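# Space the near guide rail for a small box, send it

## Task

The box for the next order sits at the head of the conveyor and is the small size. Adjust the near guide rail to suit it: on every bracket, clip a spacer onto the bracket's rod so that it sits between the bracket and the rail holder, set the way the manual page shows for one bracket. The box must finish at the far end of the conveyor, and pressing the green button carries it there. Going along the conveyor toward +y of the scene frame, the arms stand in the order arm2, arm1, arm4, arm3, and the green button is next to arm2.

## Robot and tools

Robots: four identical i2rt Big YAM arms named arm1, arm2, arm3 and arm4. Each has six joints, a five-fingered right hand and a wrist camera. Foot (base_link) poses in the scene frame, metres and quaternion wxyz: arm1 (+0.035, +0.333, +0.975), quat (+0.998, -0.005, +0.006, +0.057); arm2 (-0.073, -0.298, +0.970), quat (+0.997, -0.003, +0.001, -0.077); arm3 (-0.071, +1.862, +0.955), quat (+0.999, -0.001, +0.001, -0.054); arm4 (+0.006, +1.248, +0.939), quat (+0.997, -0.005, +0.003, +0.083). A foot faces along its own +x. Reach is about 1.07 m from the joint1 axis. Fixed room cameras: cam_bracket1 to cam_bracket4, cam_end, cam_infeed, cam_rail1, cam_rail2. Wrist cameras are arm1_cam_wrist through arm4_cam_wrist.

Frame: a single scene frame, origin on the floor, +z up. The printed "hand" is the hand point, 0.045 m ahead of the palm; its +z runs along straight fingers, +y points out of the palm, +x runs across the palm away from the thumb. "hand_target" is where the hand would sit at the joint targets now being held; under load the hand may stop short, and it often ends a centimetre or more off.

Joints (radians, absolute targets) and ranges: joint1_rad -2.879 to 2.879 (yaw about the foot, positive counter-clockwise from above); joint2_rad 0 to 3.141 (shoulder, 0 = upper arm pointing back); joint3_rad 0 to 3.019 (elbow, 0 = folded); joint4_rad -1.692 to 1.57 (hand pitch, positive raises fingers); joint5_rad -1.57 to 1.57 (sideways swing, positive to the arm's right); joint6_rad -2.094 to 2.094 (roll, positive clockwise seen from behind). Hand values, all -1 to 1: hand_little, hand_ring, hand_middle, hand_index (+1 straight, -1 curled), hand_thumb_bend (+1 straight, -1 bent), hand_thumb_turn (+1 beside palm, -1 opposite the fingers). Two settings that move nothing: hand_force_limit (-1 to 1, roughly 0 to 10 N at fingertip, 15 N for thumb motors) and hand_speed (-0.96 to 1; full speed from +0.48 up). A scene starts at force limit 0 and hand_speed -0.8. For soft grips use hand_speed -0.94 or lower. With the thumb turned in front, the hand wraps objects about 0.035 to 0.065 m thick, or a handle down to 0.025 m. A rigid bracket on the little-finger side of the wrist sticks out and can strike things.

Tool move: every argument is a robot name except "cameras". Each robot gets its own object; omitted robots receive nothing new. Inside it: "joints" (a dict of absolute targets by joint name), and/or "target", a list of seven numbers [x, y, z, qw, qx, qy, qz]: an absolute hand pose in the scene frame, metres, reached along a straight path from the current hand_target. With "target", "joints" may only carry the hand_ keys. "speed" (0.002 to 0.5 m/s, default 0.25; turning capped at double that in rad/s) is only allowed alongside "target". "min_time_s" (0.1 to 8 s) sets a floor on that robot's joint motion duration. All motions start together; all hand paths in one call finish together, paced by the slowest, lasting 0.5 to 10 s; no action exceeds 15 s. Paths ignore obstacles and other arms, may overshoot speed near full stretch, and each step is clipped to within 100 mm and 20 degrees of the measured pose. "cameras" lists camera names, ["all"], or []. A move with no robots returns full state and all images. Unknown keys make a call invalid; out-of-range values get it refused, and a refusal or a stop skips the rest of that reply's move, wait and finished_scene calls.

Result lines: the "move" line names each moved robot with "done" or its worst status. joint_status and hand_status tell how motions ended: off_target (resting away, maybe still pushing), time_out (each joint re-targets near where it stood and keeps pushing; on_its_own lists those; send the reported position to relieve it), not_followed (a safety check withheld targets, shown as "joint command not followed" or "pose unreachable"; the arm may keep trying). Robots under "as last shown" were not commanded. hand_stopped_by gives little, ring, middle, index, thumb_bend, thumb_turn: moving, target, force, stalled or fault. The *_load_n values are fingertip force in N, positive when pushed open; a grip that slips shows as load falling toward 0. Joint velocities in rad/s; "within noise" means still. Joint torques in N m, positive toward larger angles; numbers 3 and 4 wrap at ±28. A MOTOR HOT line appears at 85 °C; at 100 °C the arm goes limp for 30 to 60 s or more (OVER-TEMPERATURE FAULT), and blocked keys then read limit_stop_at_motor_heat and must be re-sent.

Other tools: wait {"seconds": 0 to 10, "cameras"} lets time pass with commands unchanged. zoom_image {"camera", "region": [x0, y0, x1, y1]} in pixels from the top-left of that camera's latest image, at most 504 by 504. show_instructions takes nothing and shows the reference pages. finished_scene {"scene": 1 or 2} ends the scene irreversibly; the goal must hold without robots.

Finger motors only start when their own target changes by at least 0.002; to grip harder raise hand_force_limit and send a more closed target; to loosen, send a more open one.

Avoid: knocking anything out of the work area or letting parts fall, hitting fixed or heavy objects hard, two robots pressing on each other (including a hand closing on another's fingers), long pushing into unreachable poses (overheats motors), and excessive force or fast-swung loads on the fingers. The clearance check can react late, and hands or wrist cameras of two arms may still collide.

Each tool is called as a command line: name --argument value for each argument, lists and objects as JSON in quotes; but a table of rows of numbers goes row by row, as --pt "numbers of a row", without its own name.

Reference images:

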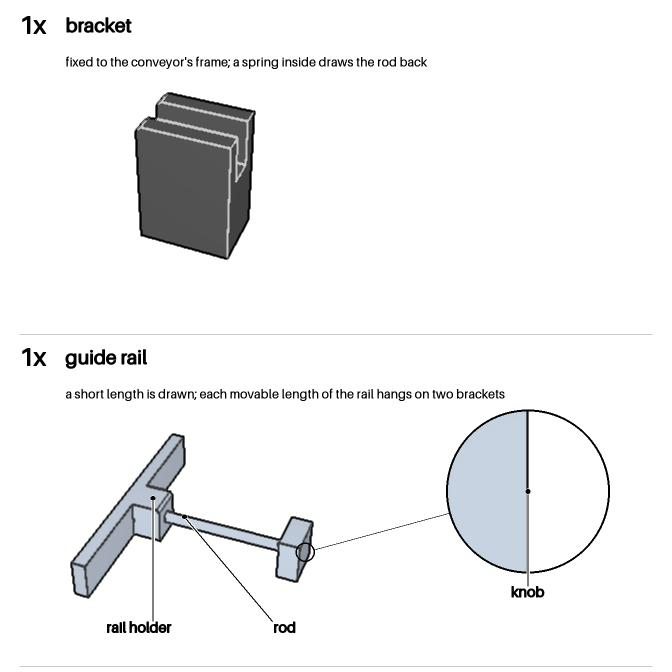

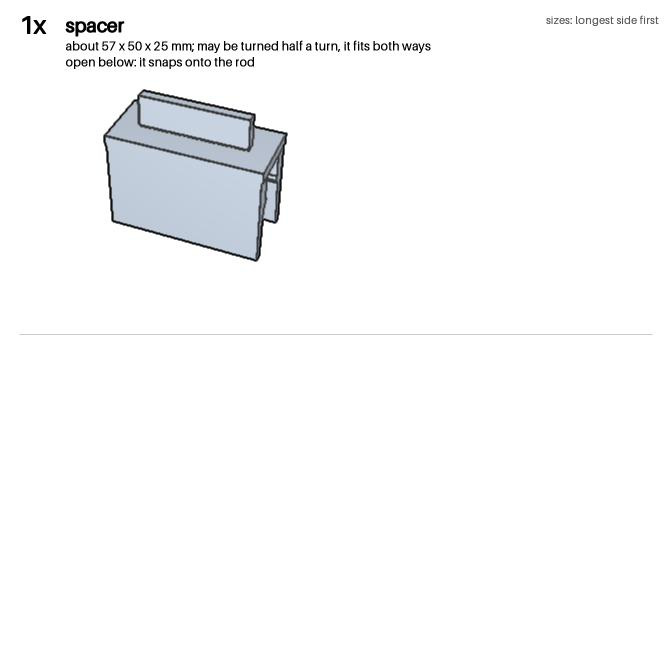

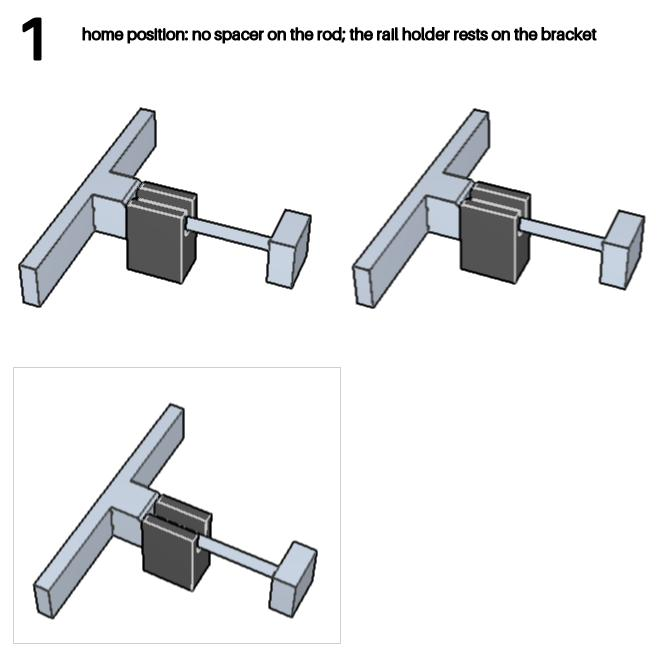

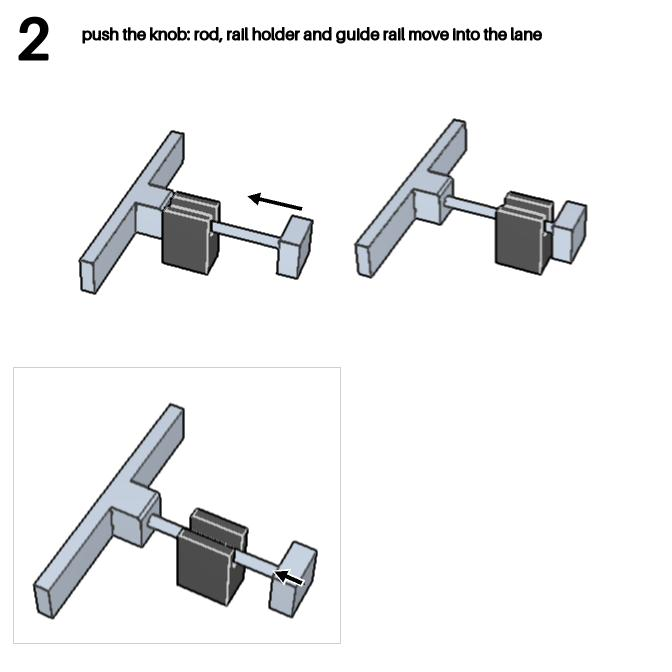

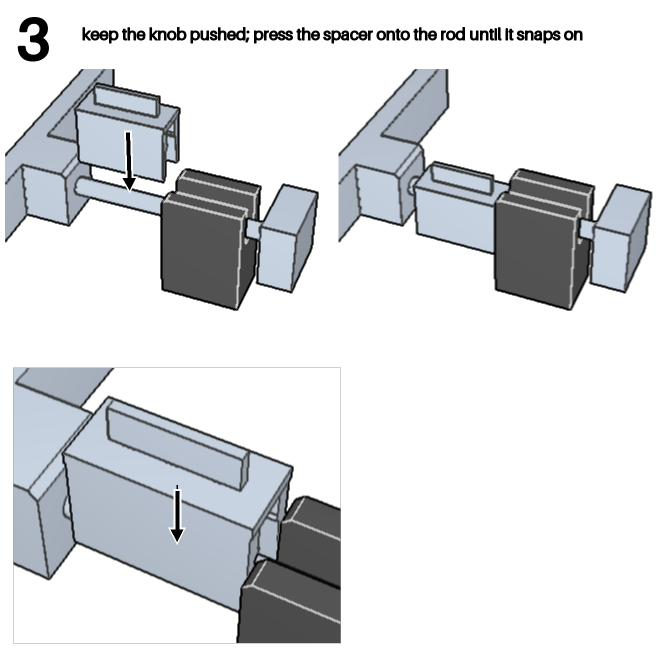

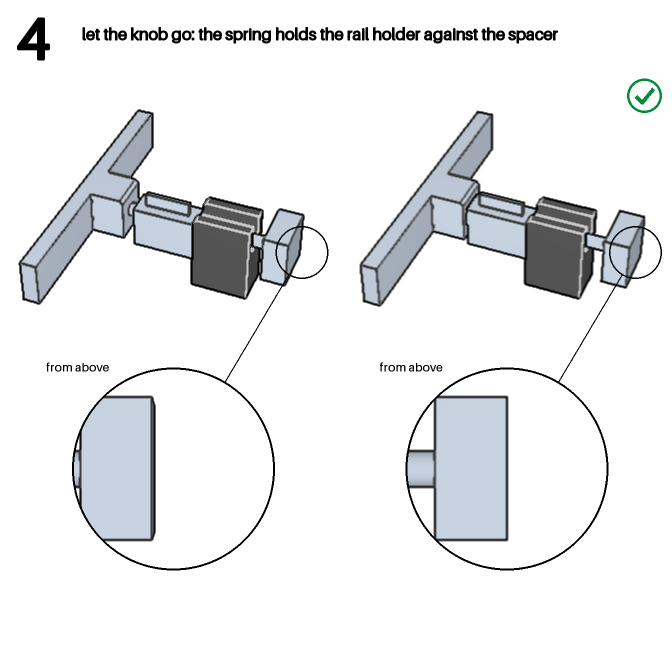

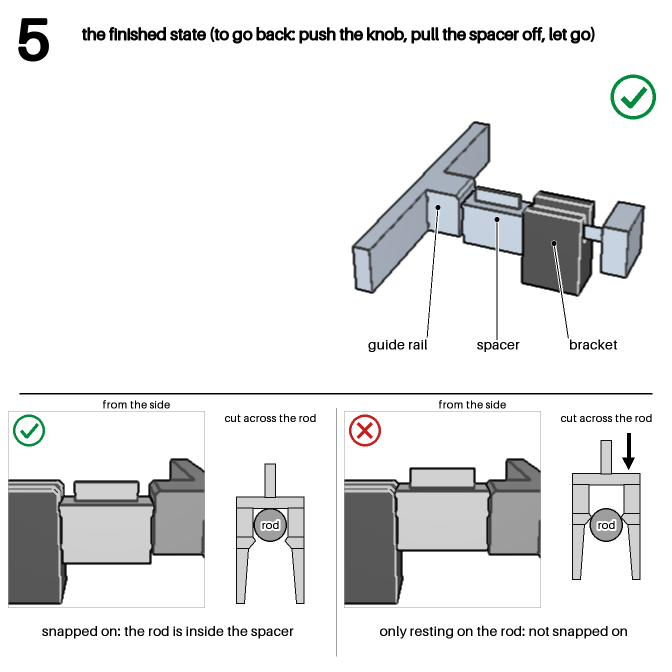

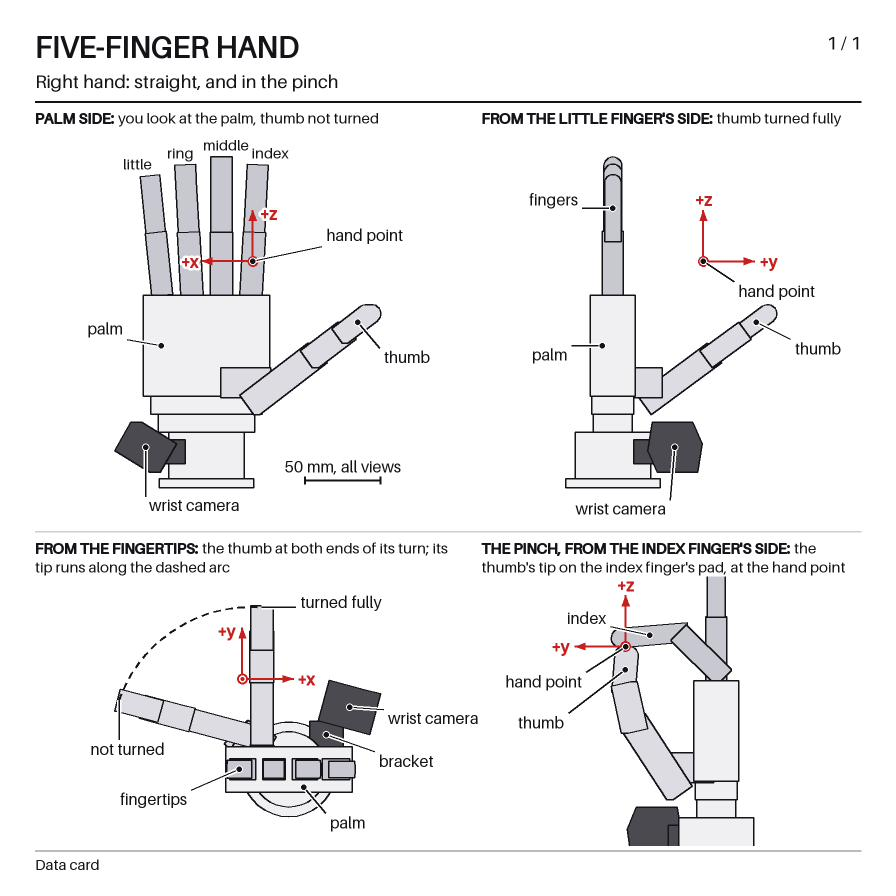

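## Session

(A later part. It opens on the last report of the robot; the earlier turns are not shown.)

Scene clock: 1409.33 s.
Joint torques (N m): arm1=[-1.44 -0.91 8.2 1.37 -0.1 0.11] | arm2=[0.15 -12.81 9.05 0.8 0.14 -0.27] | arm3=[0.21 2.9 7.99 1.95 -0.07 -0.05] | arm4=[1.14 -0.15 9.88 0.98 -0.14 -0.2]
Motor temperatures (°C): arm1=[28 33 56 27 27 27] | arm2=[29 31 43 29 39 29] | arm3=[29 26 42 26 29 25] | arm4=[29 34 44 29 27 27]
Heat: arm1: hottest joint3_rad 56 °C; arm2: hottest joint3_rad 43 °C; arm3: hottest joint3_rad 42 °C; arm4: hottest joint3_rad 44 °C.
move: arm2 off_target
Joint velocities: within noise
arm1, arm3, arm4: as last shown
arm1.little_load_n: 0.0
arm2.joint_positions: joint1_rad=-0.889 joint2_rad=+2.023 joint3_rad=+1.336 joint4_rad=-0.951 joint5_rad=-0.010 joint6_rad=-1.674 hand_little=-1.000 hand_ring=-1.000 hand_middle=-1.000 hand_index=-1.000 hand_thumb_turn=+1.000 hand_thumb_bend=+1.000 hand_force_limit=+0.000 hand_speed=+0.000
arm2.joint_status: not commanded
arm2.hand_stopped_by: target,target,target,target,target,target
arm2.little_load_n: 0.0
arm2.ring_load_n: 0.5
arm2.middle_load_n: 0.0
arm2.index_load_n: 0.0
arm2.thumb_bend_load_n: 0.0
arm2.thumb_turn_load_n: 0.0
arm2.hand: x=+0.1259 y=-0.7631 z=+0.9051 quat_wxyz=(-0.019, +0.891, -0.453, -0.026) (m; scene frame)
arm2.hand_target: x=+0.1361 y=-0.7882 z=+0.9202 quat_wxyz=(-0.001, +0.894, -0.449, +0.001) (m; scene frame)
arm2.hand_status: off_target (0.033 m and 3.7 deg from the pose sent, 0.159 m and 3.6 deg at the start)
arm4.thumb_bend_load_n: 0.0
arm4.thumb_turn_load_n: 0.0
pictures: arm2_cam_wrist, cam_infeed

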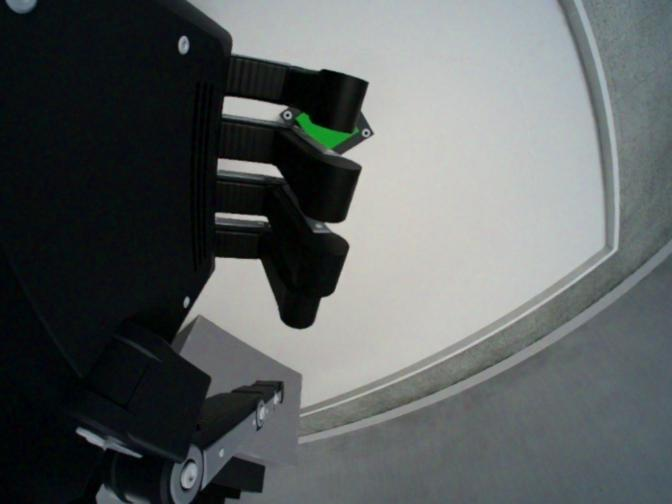

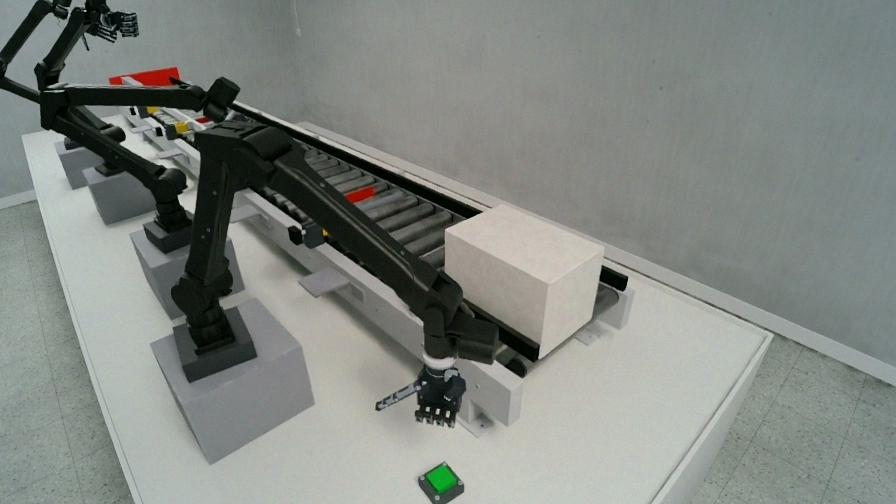

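move --arm2 '{"target":[0.138,-0.790,0.85,0,0.893,-0.450,0],"speed":0.1}' --cameras '["arm2_cam_wrist","cam_infeed"]'

Scene clock: 1418.67 s.
Joint torques (N m): arm1=[-1.2 -1.08 8.38 1.26 -0.09 0.13] | arm2=[0.56 -13.22 7.2 0.88 0.21 -0.22] | arm3=[0.26 2.84 7.99 1.96 -0.08 -0.05] | arm4=[1.26 -0.03 9.89 0.98 -0.15 -0.19]
Motor temperatures (°C): arm1=[28 33 56 27 27 27] | arm2=[29 32 43 29 38 29] | arm3=[29 26 42 26 29 25] | arm4=[29 33 44 29 27 28]
Heat: arm1: hottest joint3_rad 56 °C; arm2: hottest joint3_rad 43 °C; arm3: hottest joint3_rad 42 °C; arm4: hottest joint3_rad 44 °C.
move: arm2 off_target
Joint velocities: within noise
arm1, arm3, arm4: as last shown
arm2.joint_positions: joint1_rad=-0.889 joint2_rad=+2.140 joint3_rad=+1.336 joint4_rad=-0.811 joint5_rad=-0.008 joint6_rad=-1.674 hand_little=-1.000 hand_ring=-1.000 hand_middle=-1.000 hand_index=-1.000 hand_thumb_turn=+1.000 hand_thumb_bend=+1.000 hand_force_limit=+0.000 hand_speed=+0.000
arm2.joint_status: not commanded
arm2.hand_stopped_by: target,target,target,target,target,target
arm2.little_load_n: 0.0
arm2.ring_load_n: 0.0
arm2.middle_load_n: 0.0
arm2.index_load_n: 0.0
arm2.thumb_bend_load_n: 0.0
arm2.thumb_turn_load_n: 0.0
arm2.hand: x=+0.1308 y=-0.7728 z=+0.8431 quat_wxyz=(-0.012, +0.891, -0.453, -0.016) (m; scene frame)
arm2.hand_target: x=+0.1374 y=-0.7893 z=+0.8499 quat_wxyz=(+0.000, +0.893, -0.450, +0.000) (m; scene frame)
arm2.hand_status: off_target (0.020 m and 2.4 deg from the pose sent, 0.062 m and 3.7 deg at the start)
arm3.middle_load_n: 0.5
arm3.thumb_turn_load_n: 0.5
pictures: arm2_cam_wrist, cam_infeed

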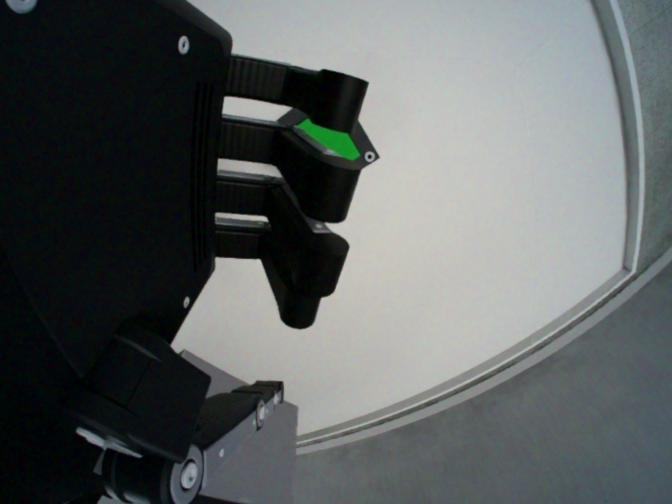

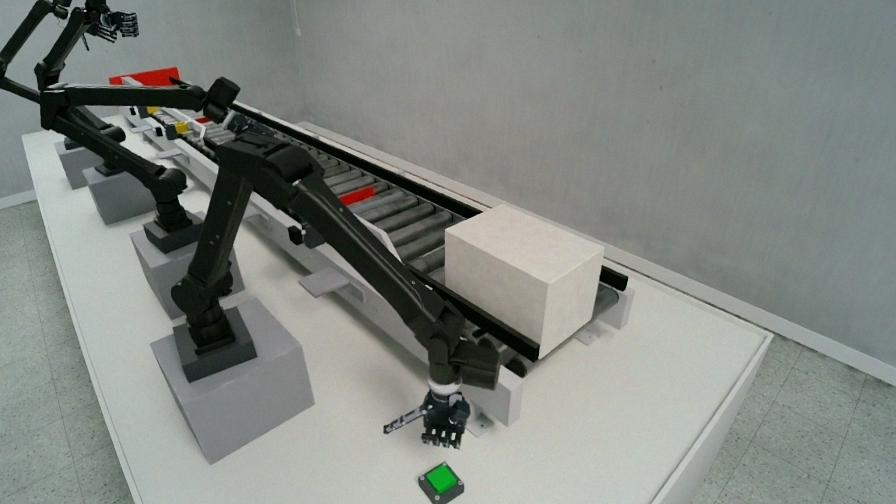

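move --arm2 '{"target":[0.140,-0.790,0.805,0,0.893,-0.450,0],"speed":0.06}' --cameras '["arm2_cam_wrist","cam_infeed"]'

zoom_image --camera "cam_infeed" --region '[360, 380, 520, 504]'

Scene clock: 1427.07 s.
Joint torques (N m): arm1=[-1.49 -1.14 8.27 1.4 -0.12 0.15] | arm2=[0.91 -13.27 7.16 0.92 0.18 -0.19] | arm3=[0.21 2.9 7.98 1.95 -0.08 -0.05] | arm4=[1.26 -0.03 9.91 0.98 -0.15 -0.19]
Motor temperatures (°C): arm1=[28 33 56 27 27 27] | arm2=[29 32 42 29 38 29] | arm3=[29 26 42 26 29 25] | arm4=[29 33 44 29 27 28]
Heat: arm1: hottest joint3_rad 56 °C; arm2: hottest joint3_rad 42 °C; arm3: hottest joint3_rad 42 °C; arm4: hottest joint3_rad 44 °C.
move: arm2 off_target
Joint velocities: within noise
arm1, arm3, arm4: as last shown
arm1.thumb_turn_load_n: 0.0
arm2.joint_positions: joint1_rad=-0.889 joint2_rad=+2.223 joint3_rad=+1.336 joint4_rad=-0.731 joint5_rad=-0.008 joint6_rad=-1.674 hand_little=-1.000 hand_ring=-1.000 hand_middle=-1.000 hand_index=-1.000 hand_thumb_turn=+1.000 hand_thumb_bend=+1.000 hand_force_limit=+0.000 hand_speed=+0.000
arm2.joint_status: not commanded
arm2.hand_stopped_by: target,target,target,target,target,target
arm2.little_load_n: 0.0
arm2.ring_load_n: 0.0
arm2.middle_load_n: 0.0
arm2.index_load_n: 0.0
arm2.thumb_bend_load_n: 0.0
arm2.thumb_turn_load_n: 0.0
arm2.hand: x=+0.1296 y=-0.7713 z=+0.7996 quat_wxyz=(-0.013, +0.891, -0.453, -0.018) (m; scene frame)
arm2.hand_target: x=+0.1395 y=-0.7892 z=+0.8055 quat_wxyz=(+0.000, +0.893, -0.450, +0.000) (m; scene frame)
arm2.hand_status: off_target (0.022 m and 2.5 deg from the pose sent, 0.043 m and 2.4 deg at the start)
arm3.middle_load_n: 0.0
arm3.thumb_turn_load_n: 0.0
arm4.thumb_bend_load_n: 0.5
pictures: arm2_cam_wrist, cam_infeed

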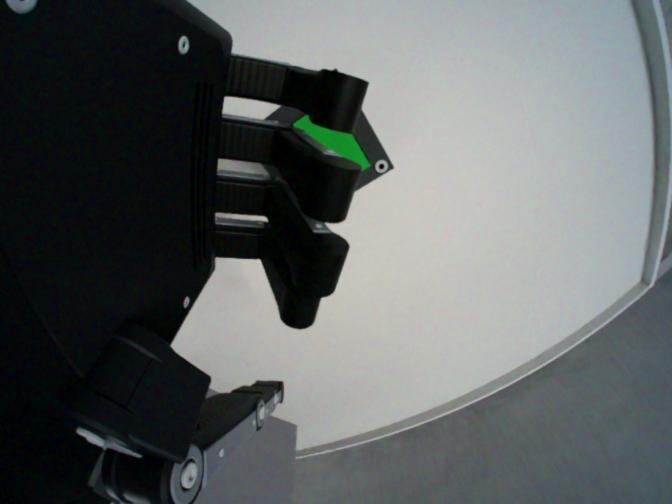

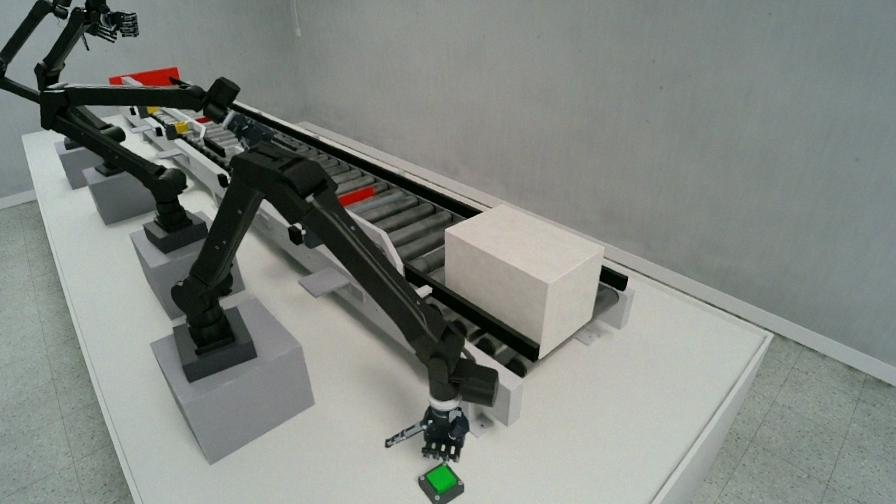

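Scaled by 3.150.

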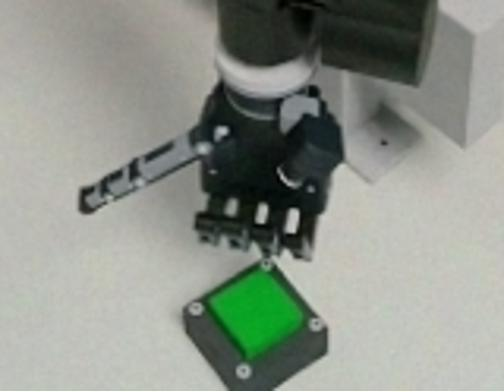

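move --arm2 '{"target":[0.1420,-0.792,0.778,0,0.893,-0.450,0],"speed":0.05}' --cameras '["arm2_cam_wrist","cam_infeed"]'

zoom_image --camera "cam_infeed" --region '[360, 380, 520, 504]'

Scene clock: 1431.30 s.
Joint torques (N m): arm1=[-1.44 -1.2 8.43 1.44 -0.05 0.11] | arm2=[1.08 -13.39 7.34 0.91 0.19 -0.18] | arm3=[0.26 2.9 7.98 1.96 -0.08 -0.05] | arm4=[1.2 0.03 9.89 0.96 -0.14 -0.19]
Motor temperatures (°C): arm1=[28 33 55 27 27 27] | arm2=[29 32 42 29 38 29] | arm3=[29 26 42 26 29 25] | arm4=[29 33 44 29 27 28]
Heat: arm1: hottest joint3_rad 55 °C; arm2: hottest joint3_rad 42 °C; arm3: hottest joint3_rad 42 °C; arm4: hottest joint3_rad 44 °C.
move: arm2 off_target
Joint velocities: within noise
arm1, arm3, arm4: as last shown
arm2.joint_positions: joint1_rad=-0.889 joint2_rad=+2.281 joint3_rad=+1.349 joint4_rad=-0.691 joint5_rad=-0.008 joint6_rad=-1.674 hand_little=-1.000 hand_ring=-1.000 hand_middle=-1.000 hand_index=-1.000 hand_thumb_turn=+1.000 hand_thumb_bend=+1.000 hand_force_limit=+0.000 hand_speed=+0.000
arm2.joint_status: not commanded
arm2.hand_stopped_by: target,target,target,target,target,target
arm2.little_load_n: 0.0
arm2.ring_load_n: 0.0
arm2.middle_load_n: 0.0
arm2.index_load_n: 0.0
arm2.thumb_bend_load_n: 0.0
arm2.thumb_turn_load_n: 0.0
arm2.hand: x=+0.1291 y=-0.7707 z=+0.7721 quat_wxyz=(-0.015, +0.891, -0.453, -0.020) (m; scene frame)
arm2.hand_target: x=+0.1416 y=-0.7914 z=+0.7785 quat_wxyz=(+0.000, +0.893, -0.450, +0.000) (m; scene frame)
arm2.hand_status: off_target (0.026 m and 2.9 deg from the pose sent, 0.032 m and 2.5 deg at the start)
arm4.thumb_bend_load_n: 0.0
arm4.thumb_turn_load_n: 0.5
pictures: arm2_cam_wrist, cam_infeed

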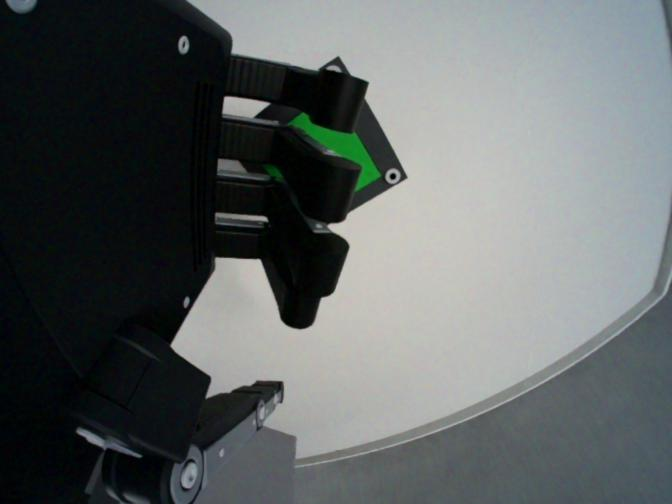

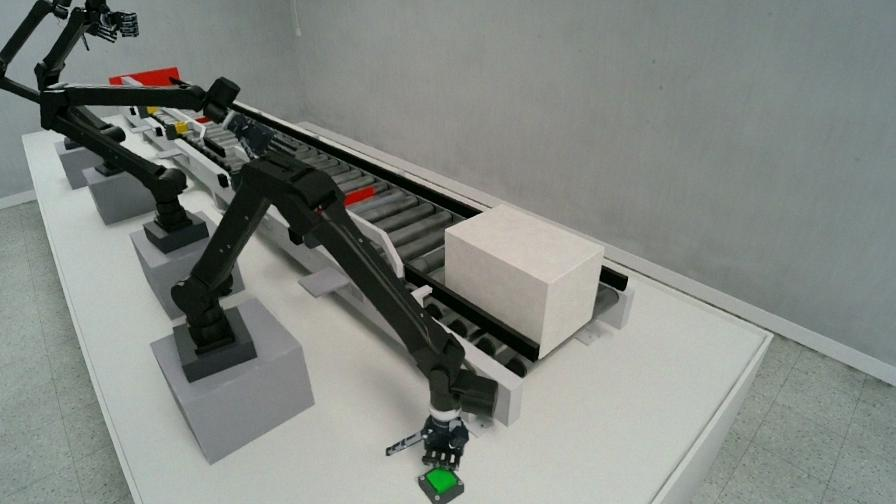

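Scaled by 3.150.

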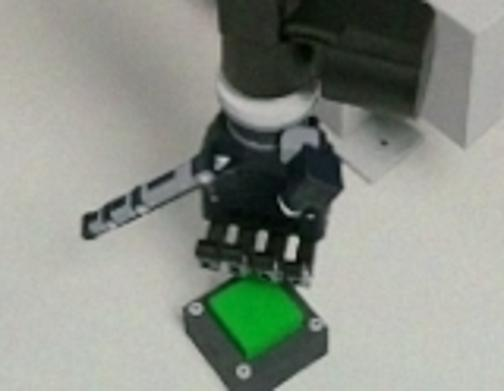

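move --arm2 '{"target":[0.1420,-0.792,0.757,0,0.893,-0.450,0],"speed":0.04}' --cameras '["arm2_cam_wrist","cam_infeed"]'

zoom_image --camera "cam_infeed" --region '[360, 380, 520, 504]'

Scene clock: 1435.27 s.
Joint torques (N m): arm1=[-0.67 -1.2 8.38 1.24 -0.11 0.13] | arm2=[1.03 -13.1 6.95 1.05 0.12 -0.18] | arm3=[0.26 2.9 7.98 1.96 -0.07 -0.05] | arm4=[1.14 0.03 9.87 0.99 -0.15 -0.19]
Motor temperatures (°C): arm1=[28 33 55 27 27 27] | arm2=[29 32 42 29 38 29] | arm3=[29 26 42 26 29 25] | arm4=[29 33 44 29 27 28]
Heat: arm1: hottest joint3_rad 55 °C; arm2: hottest joint3_rad 42 °C; arm3: hottest joint3_rad 42 °C; arm4: hottest joint3_rad 44 °C.
move: arm2 off_target
Joint velocities: within noise
arm1: as last shown
arm1.middle_load_n: -0.5
arm2.joint_positions: joint1_rad=-0.883 joint2_rad=+2.318 joint3_rad=+1.362 joint4_rad=-0.659 joint5_rad=+0.003 joint6_rad=-1.669 hand_little=-1.000 hand_ring=-1.000 hand_middle=-1.000 hand_index=-1.000 hand_thumb_turn=+1.000 hand_thumb_bend=+1.000 hand_force_limit=+0.000 hand_speed=+0.000
arm2.joint_status: not commanded
arm2.hand_stopped_by: target,target,target,target,target,target
arm2.little_load_n: 0.0
arm2.ring_load_n: -0.5
arm2.middle_load_n: 0.0
arm2.index_load_n: 0.0
arm2.thumb_bend_load_n: 0.0
arm2.thumb_turn_load_n: 0.0
arm2.hand: x=+0.1322 y=-0.7739 z=+0.7561 quat_wxyz=(-0.007, +0.892, -0.452, -0.019) (m; scene frame)
arm2.hand_target: x=+0.1433 y=-0.7910 z=+0.7578 quat_wxyz=(+0.004, +0.893, -0.449, -0.002) (m; scene frame)
arm2.hand_status: off_target (0.021 m and 2.4 deg from the pose sent, 0.029 m and 2.9 deg at the start)
arm3.joint_positions: joint1_rad=-0.183 joint2_rad=+0.625 joint3_rad=+1.366 joint4_rad=-1.295 joint5_rad=-0.032 joint6_rad=-1.282 hand_little=+1.000 hand_ring=+1.000 hand_middle=+1.000 hand_index=+1.000 hand_thumb_turn=+1.000 hand_thumb_bend=+1.000 hand_force_limit=+0.000 hand_speed=-0.800
arm3.joint_status: not commanded
arm3.hand_stopped_by: target,target,target,target,target,target
arm3.little_load_n: 0.0
arm3.ring_load_n: 0.0
arm3.middle_load_n: 0.0
arm3.index_load_n: 0.0
arm3.thumb_bend_load_n: 0.0
arm3.thumb_turn_load_n: 0.0
arm3.hand: x=+0.1497 y=+1.7528 z=+1.4379 quat_wxyz=(-0.013, +0.840, -0.241, +0.485) (m; scene frame)
arm3.hand_target: x=+0.1486 y=+1.7531 z=+1.4470 quat_wxyz=(-0.012, +0.835, -0.240, +0.494) (m; scene frame)
arm3.hand_status: not commanded
arm4.joint_positions: joint1_rad=-1.143 joint2_rad=+0.699 joint3_rad=+1.300 joint4_rad=-0.788 joint5_rad=+0.006 joint6_rad=-1.538 hand_little=-0.600 hand_ring=-0.600 hand_middle=-0.600 hand_index=-0.600 hand_thumb_turn=-1.000 hand_thumb_bend=+1.000 hand_force_limit=-0.100 hand_speed=-0.500
arm4.joint_status: not commanded
arm4.hand_stopped_by: target,target,target,target,target,target
arm4.little_load_n: 0.0
arm4.ring_load_n: 0.0
arm4.middle_load_n: 0.0
arm4.index_load_n: 0.0
arm4.thumb_bend_load_n: 0.0
arm4.thumb_turn_load_n: 0.0
arm4.hand: x=+0.1532 y=+0.9324 z=+1.5024 quat_wxyz=(+0.297, +0.673, -0.370, +0.568) (m; scene frame)
arm4.hand_target: x=+0.1532 y=+0.9332 z=+1.5010 quat_wxyz=(+0.299, +0.680, -0.363, +0.562) (m; scene frame)
arm4.hand_status: not commanded
pictures: arm2_cam_wrist, cam_infeed

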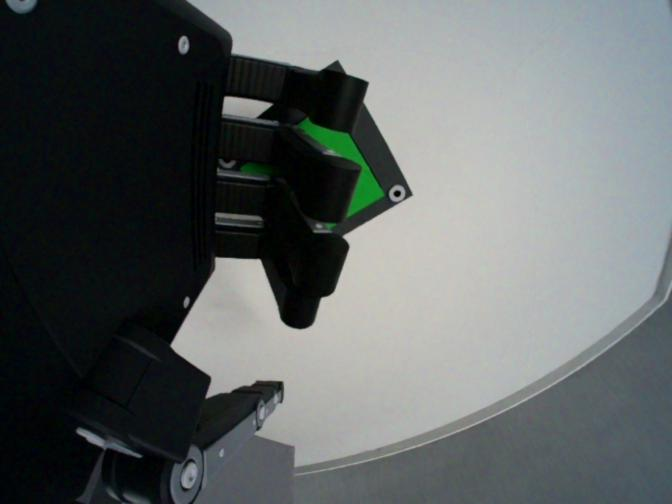

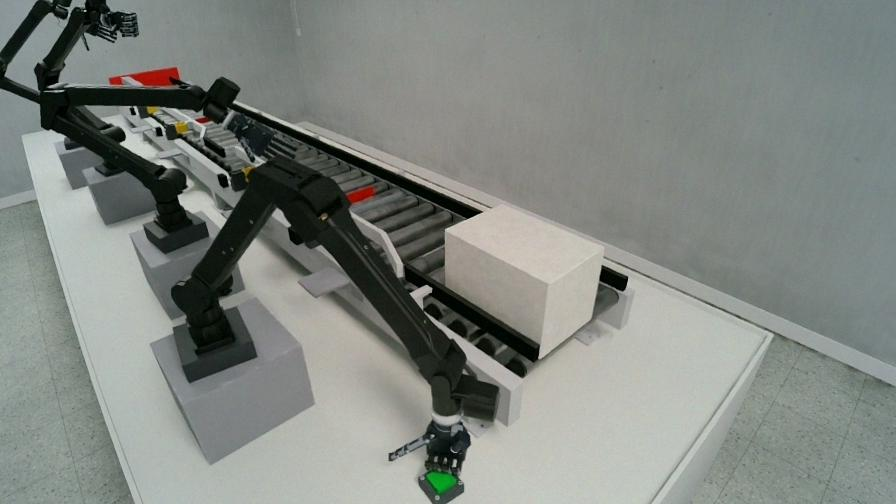

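Scaled by 3.150.

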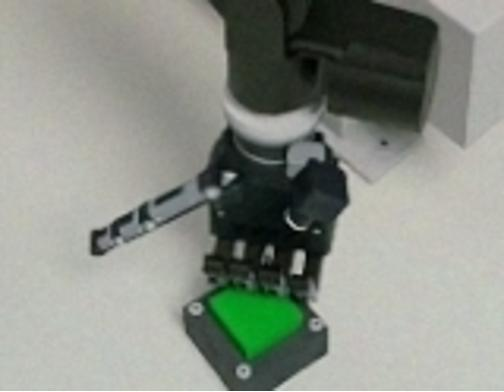

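move --arm2 '{"target":[0.1430,-0.792,0.740,0,0.893,-0.450,0],"speed":0.03}' --cameras '["arm2_cam_wrist","cam_infeed"]'

zoom_image --camera "cam_infeed" --region '[360, 380, 520, 504]'

Scene clock: 1440.87 s.
Joint torques (N m): arm1=[-1.44 -1.32 8.31 1.26 -0.12 0.16] | arm2=[0.67 -11.93 6.84 1.31 -0.19 -0.2] | arm3=[0.26 2.9 7.98 1.96 -0.08 -0.06] | arm4=[1.32 -0.03 9.89 0.98 -0.14 -0.19]
Motor temperatures (°C): arm1=[28 33 55 27 27 27] | arm2=[29 33 41 29 38 29] | arm3=[29 26 42 26 29 25] | arm4=[29 32 44 29 27 28]
Heat: arm1: hottest joint3_rad 55 °C; arm2: hottest joint3_rad 41 °C; arm3: hottest joint3_rad 42 °C; arm4: hottest joint3_rad 44 °C.
move: arm2 off_target
Joint velocities: within noise
arm1, arm3, arm4: as last shown
arm1.ring_load_n: -0.5
arm1.middle_load_n: 0.0
arm1.thumb_turn_load_n: 0.5
arm2.joint_positions: joint1_rad=-0.883 joint2_rad=+2.338 joint3_rad=+1.373 joint4_rad=-0.639 joint5_rad=+0.003 joint6_rad=-1.669 hand_little=-1.000 hand_ring=-1.000 hand_middle=-1.000 hand_index=-1.000 hand_thumb_turn=+1.000 hand_thumb_bend=+1.000 hand_force_limit=+0.000 hand_speed=+0.000
arm2.joint_status: not commanded
arm2.hand_stopped_by: target,target,target,target,target,target
arm2.little_load_n: 0.0
arm2.ring_load_n: -1.0
arm2.middle_load_n: -0.5
arm2.index_load_n: 0.0
arm2.thumb_bend_load_n: 0.0
arm2.thumb_turn_load_n: 0.0
arm2.hand: x=+0.1345 y=-0.7778 z=+0.7476 quat_wxyz=(-0.005, +0.892, -0.452, -0.015) (m; scene frame)
arm2.hand_target: x=+0.1422 y=-0.7910 z=+0.7402 quat_wxyz=(+0.000, +0.893, -0.450, -0.001) (m; scene frame)
arm2.hand_status: off_target (0.018 m and 1.8 deg from the pose sent, 0.027 m and 2.4 deg at the start)
pictures: arm2_cam_wrist, cam_infeed

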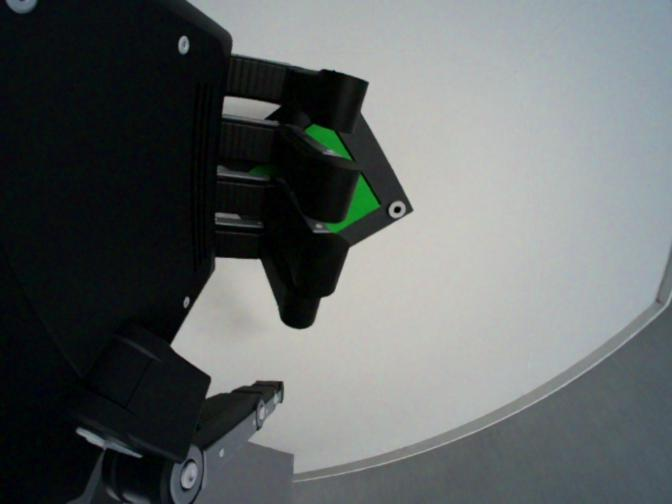

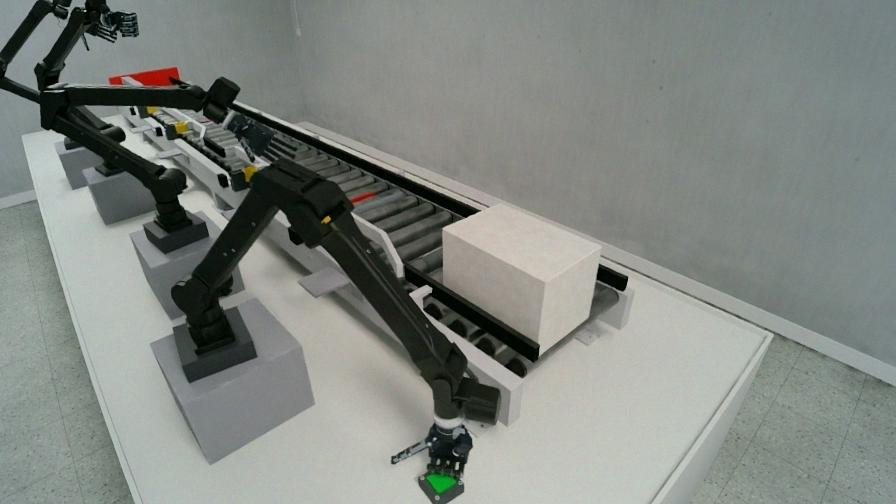

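Scaled by 3.150.

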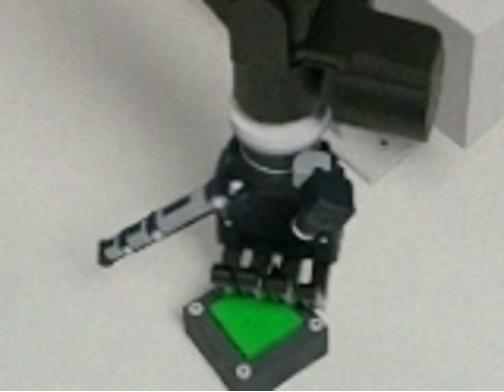

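move --arm2 '{"target":[0.1420,-0.785,0.86,0,0.893,-0.450,0],"speed":0.1}' --cameras '["cam_infeed","cam_rail1","cam_bracket2"]'

Scene clock: 1444.97 s.
Joint torques (N m): arm1=[-0.91 -1.14 8.39 1.39 -0.11 0.18] | arm2=[0.97 -14.1 5.65 -0.23 -0.05 -0.17] | arm3=[0.26 2.84 7.99 1.96 -0.08 -0.05] | arm4=[1.2 -0.09 9.89 0.98 -0.15 -0.19]
Motor temperatures (°C): arm1=[28 33 55 27 27 27] | arm2=[29 33 40 29 37 29] | arm3=[29 26 42 26 29 25] | arm4=[29 32 44 29 27 28]
Heat: arm1: hottest joint3_rad 55 °C; arm2: hottest joint3_rad 40 °C; arm3: hottest joint3_rad 42 °C; arm4: hottest joint3_rad 44 °C.
move: arm2 done
Joint velocities: within noise
arm1.joint_positions: joint1_rad=-0.722 joint2_rad=+0.700 joint3_rad=+0.608 joint4_rad=-0.587 joint5_rad=+0.003 joint6_rad=-1.544 hand_little=+1.000 hand_ring=+1.000 hand_middle=+1.000 hand_index=+1.000 hand_thumb_turn=-1.000 hand_thumb_bend=+1.000 hand_force_limit=+0.000 hand_speed=-0.500
arm1.joint_status: not commanded
arm1.hand_stopped_by: target,target,target,target,target,target
arm1.little_load_n: 0.0
arm1.ring_load_n: 0.0
arm1.middle_load_n: 0.0
arm1.index_load_n: -0.5
arm1.thumb_bend_load_n: 0.0
arm1.thumb_turn_load_n: 0.5
arm1.hand: x=+0.2853 y=+0.0881 z=+1.1727 quat_wxyz=(+0.131, +0.859, -0.280, +0.409) (m; scene frame)
arm1.hand_target: x=+0.2791 y=+0.0887 z=+1.1663 quat_wxyz=(+0.129, +0.861, -0.287, +0.401) (m; scene frame)
arm1.hand_status: not commanded
arm2.joint_positions: joint1_rad=-0.877 joint2_rad=+2.132 joint3_rad=+1.361 joint4_rad=-0.802 joint5_rad=-0.013 joint6_rad=-1.669 hand_little=-1.000 hand_ring=-1.000 hand_middle=-1.000 hand_index=-1.000 hand_thumb_turn=+1.000 hand_thumb_bend=+1.000 hand_force_limit=+0.000 hand_speed=+0.000
arm2.joint_status: not commanded
arm2.hand_stopped_by: target,target,target,target,target,target
arm2.little_load_n: 0.0
arm2.ring_load_n: 0.0
arm2.middle_load_n: 0.0
arm2.index_load_n: 0.0
arm2.thumb_bend_load_n: 0.0
arm2.thumb_turn_load_n: 0.0
arm2.hand: x=+0.1464 y=-0.7846 z=+0.8522 quat_wxyz=(-0.003, +0.893, -0.450, +0.002) (m; scene frame)
arm2.hand_target: x=+0.1476 y=-0.7843 z=+0.8592 quat_wxyz=(-0.004, +0.894, -0.447, +0.003) (m; scene frame)
arm2.hand_status: done (0.009 m and 0.4 deg from the pose sent, 0.113 m and 1.8 deg at the start)
arm3, arm4: as last shown
pictures: cam_bracket2, cam_infeed, cam_rail1

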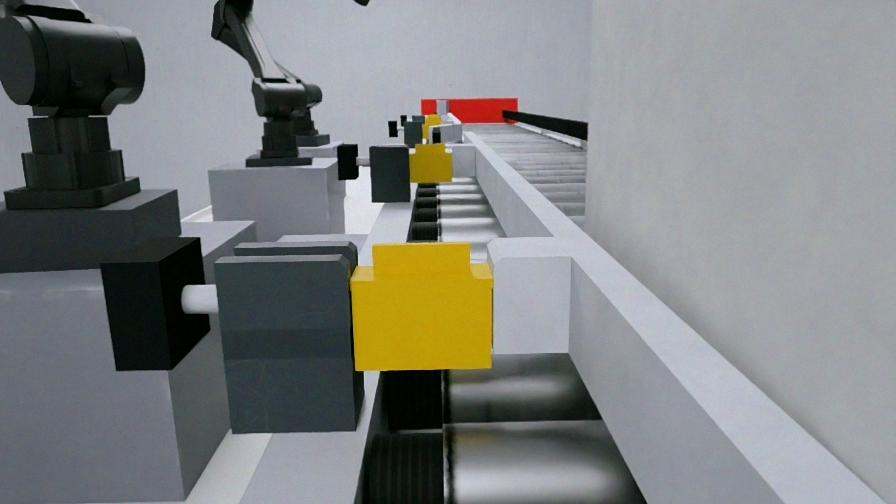

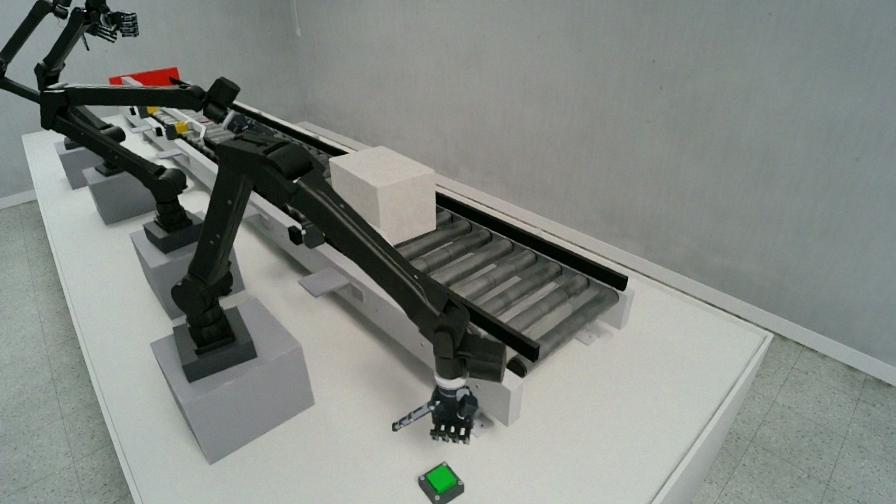

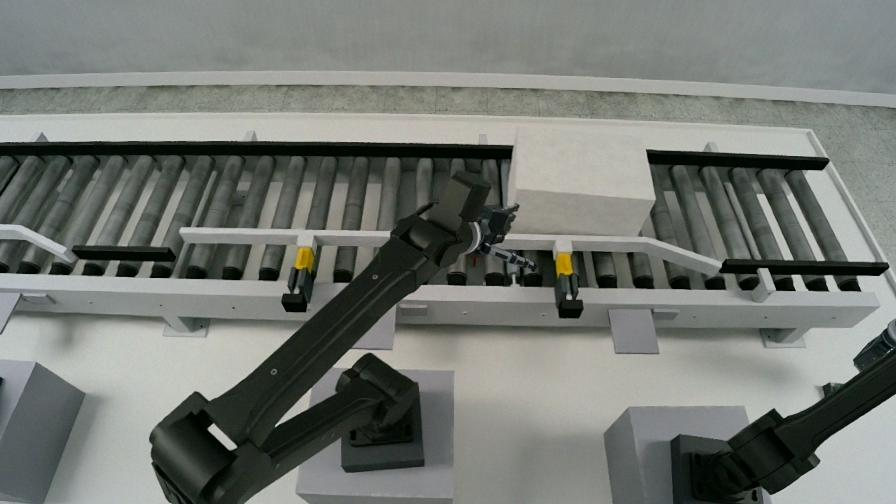

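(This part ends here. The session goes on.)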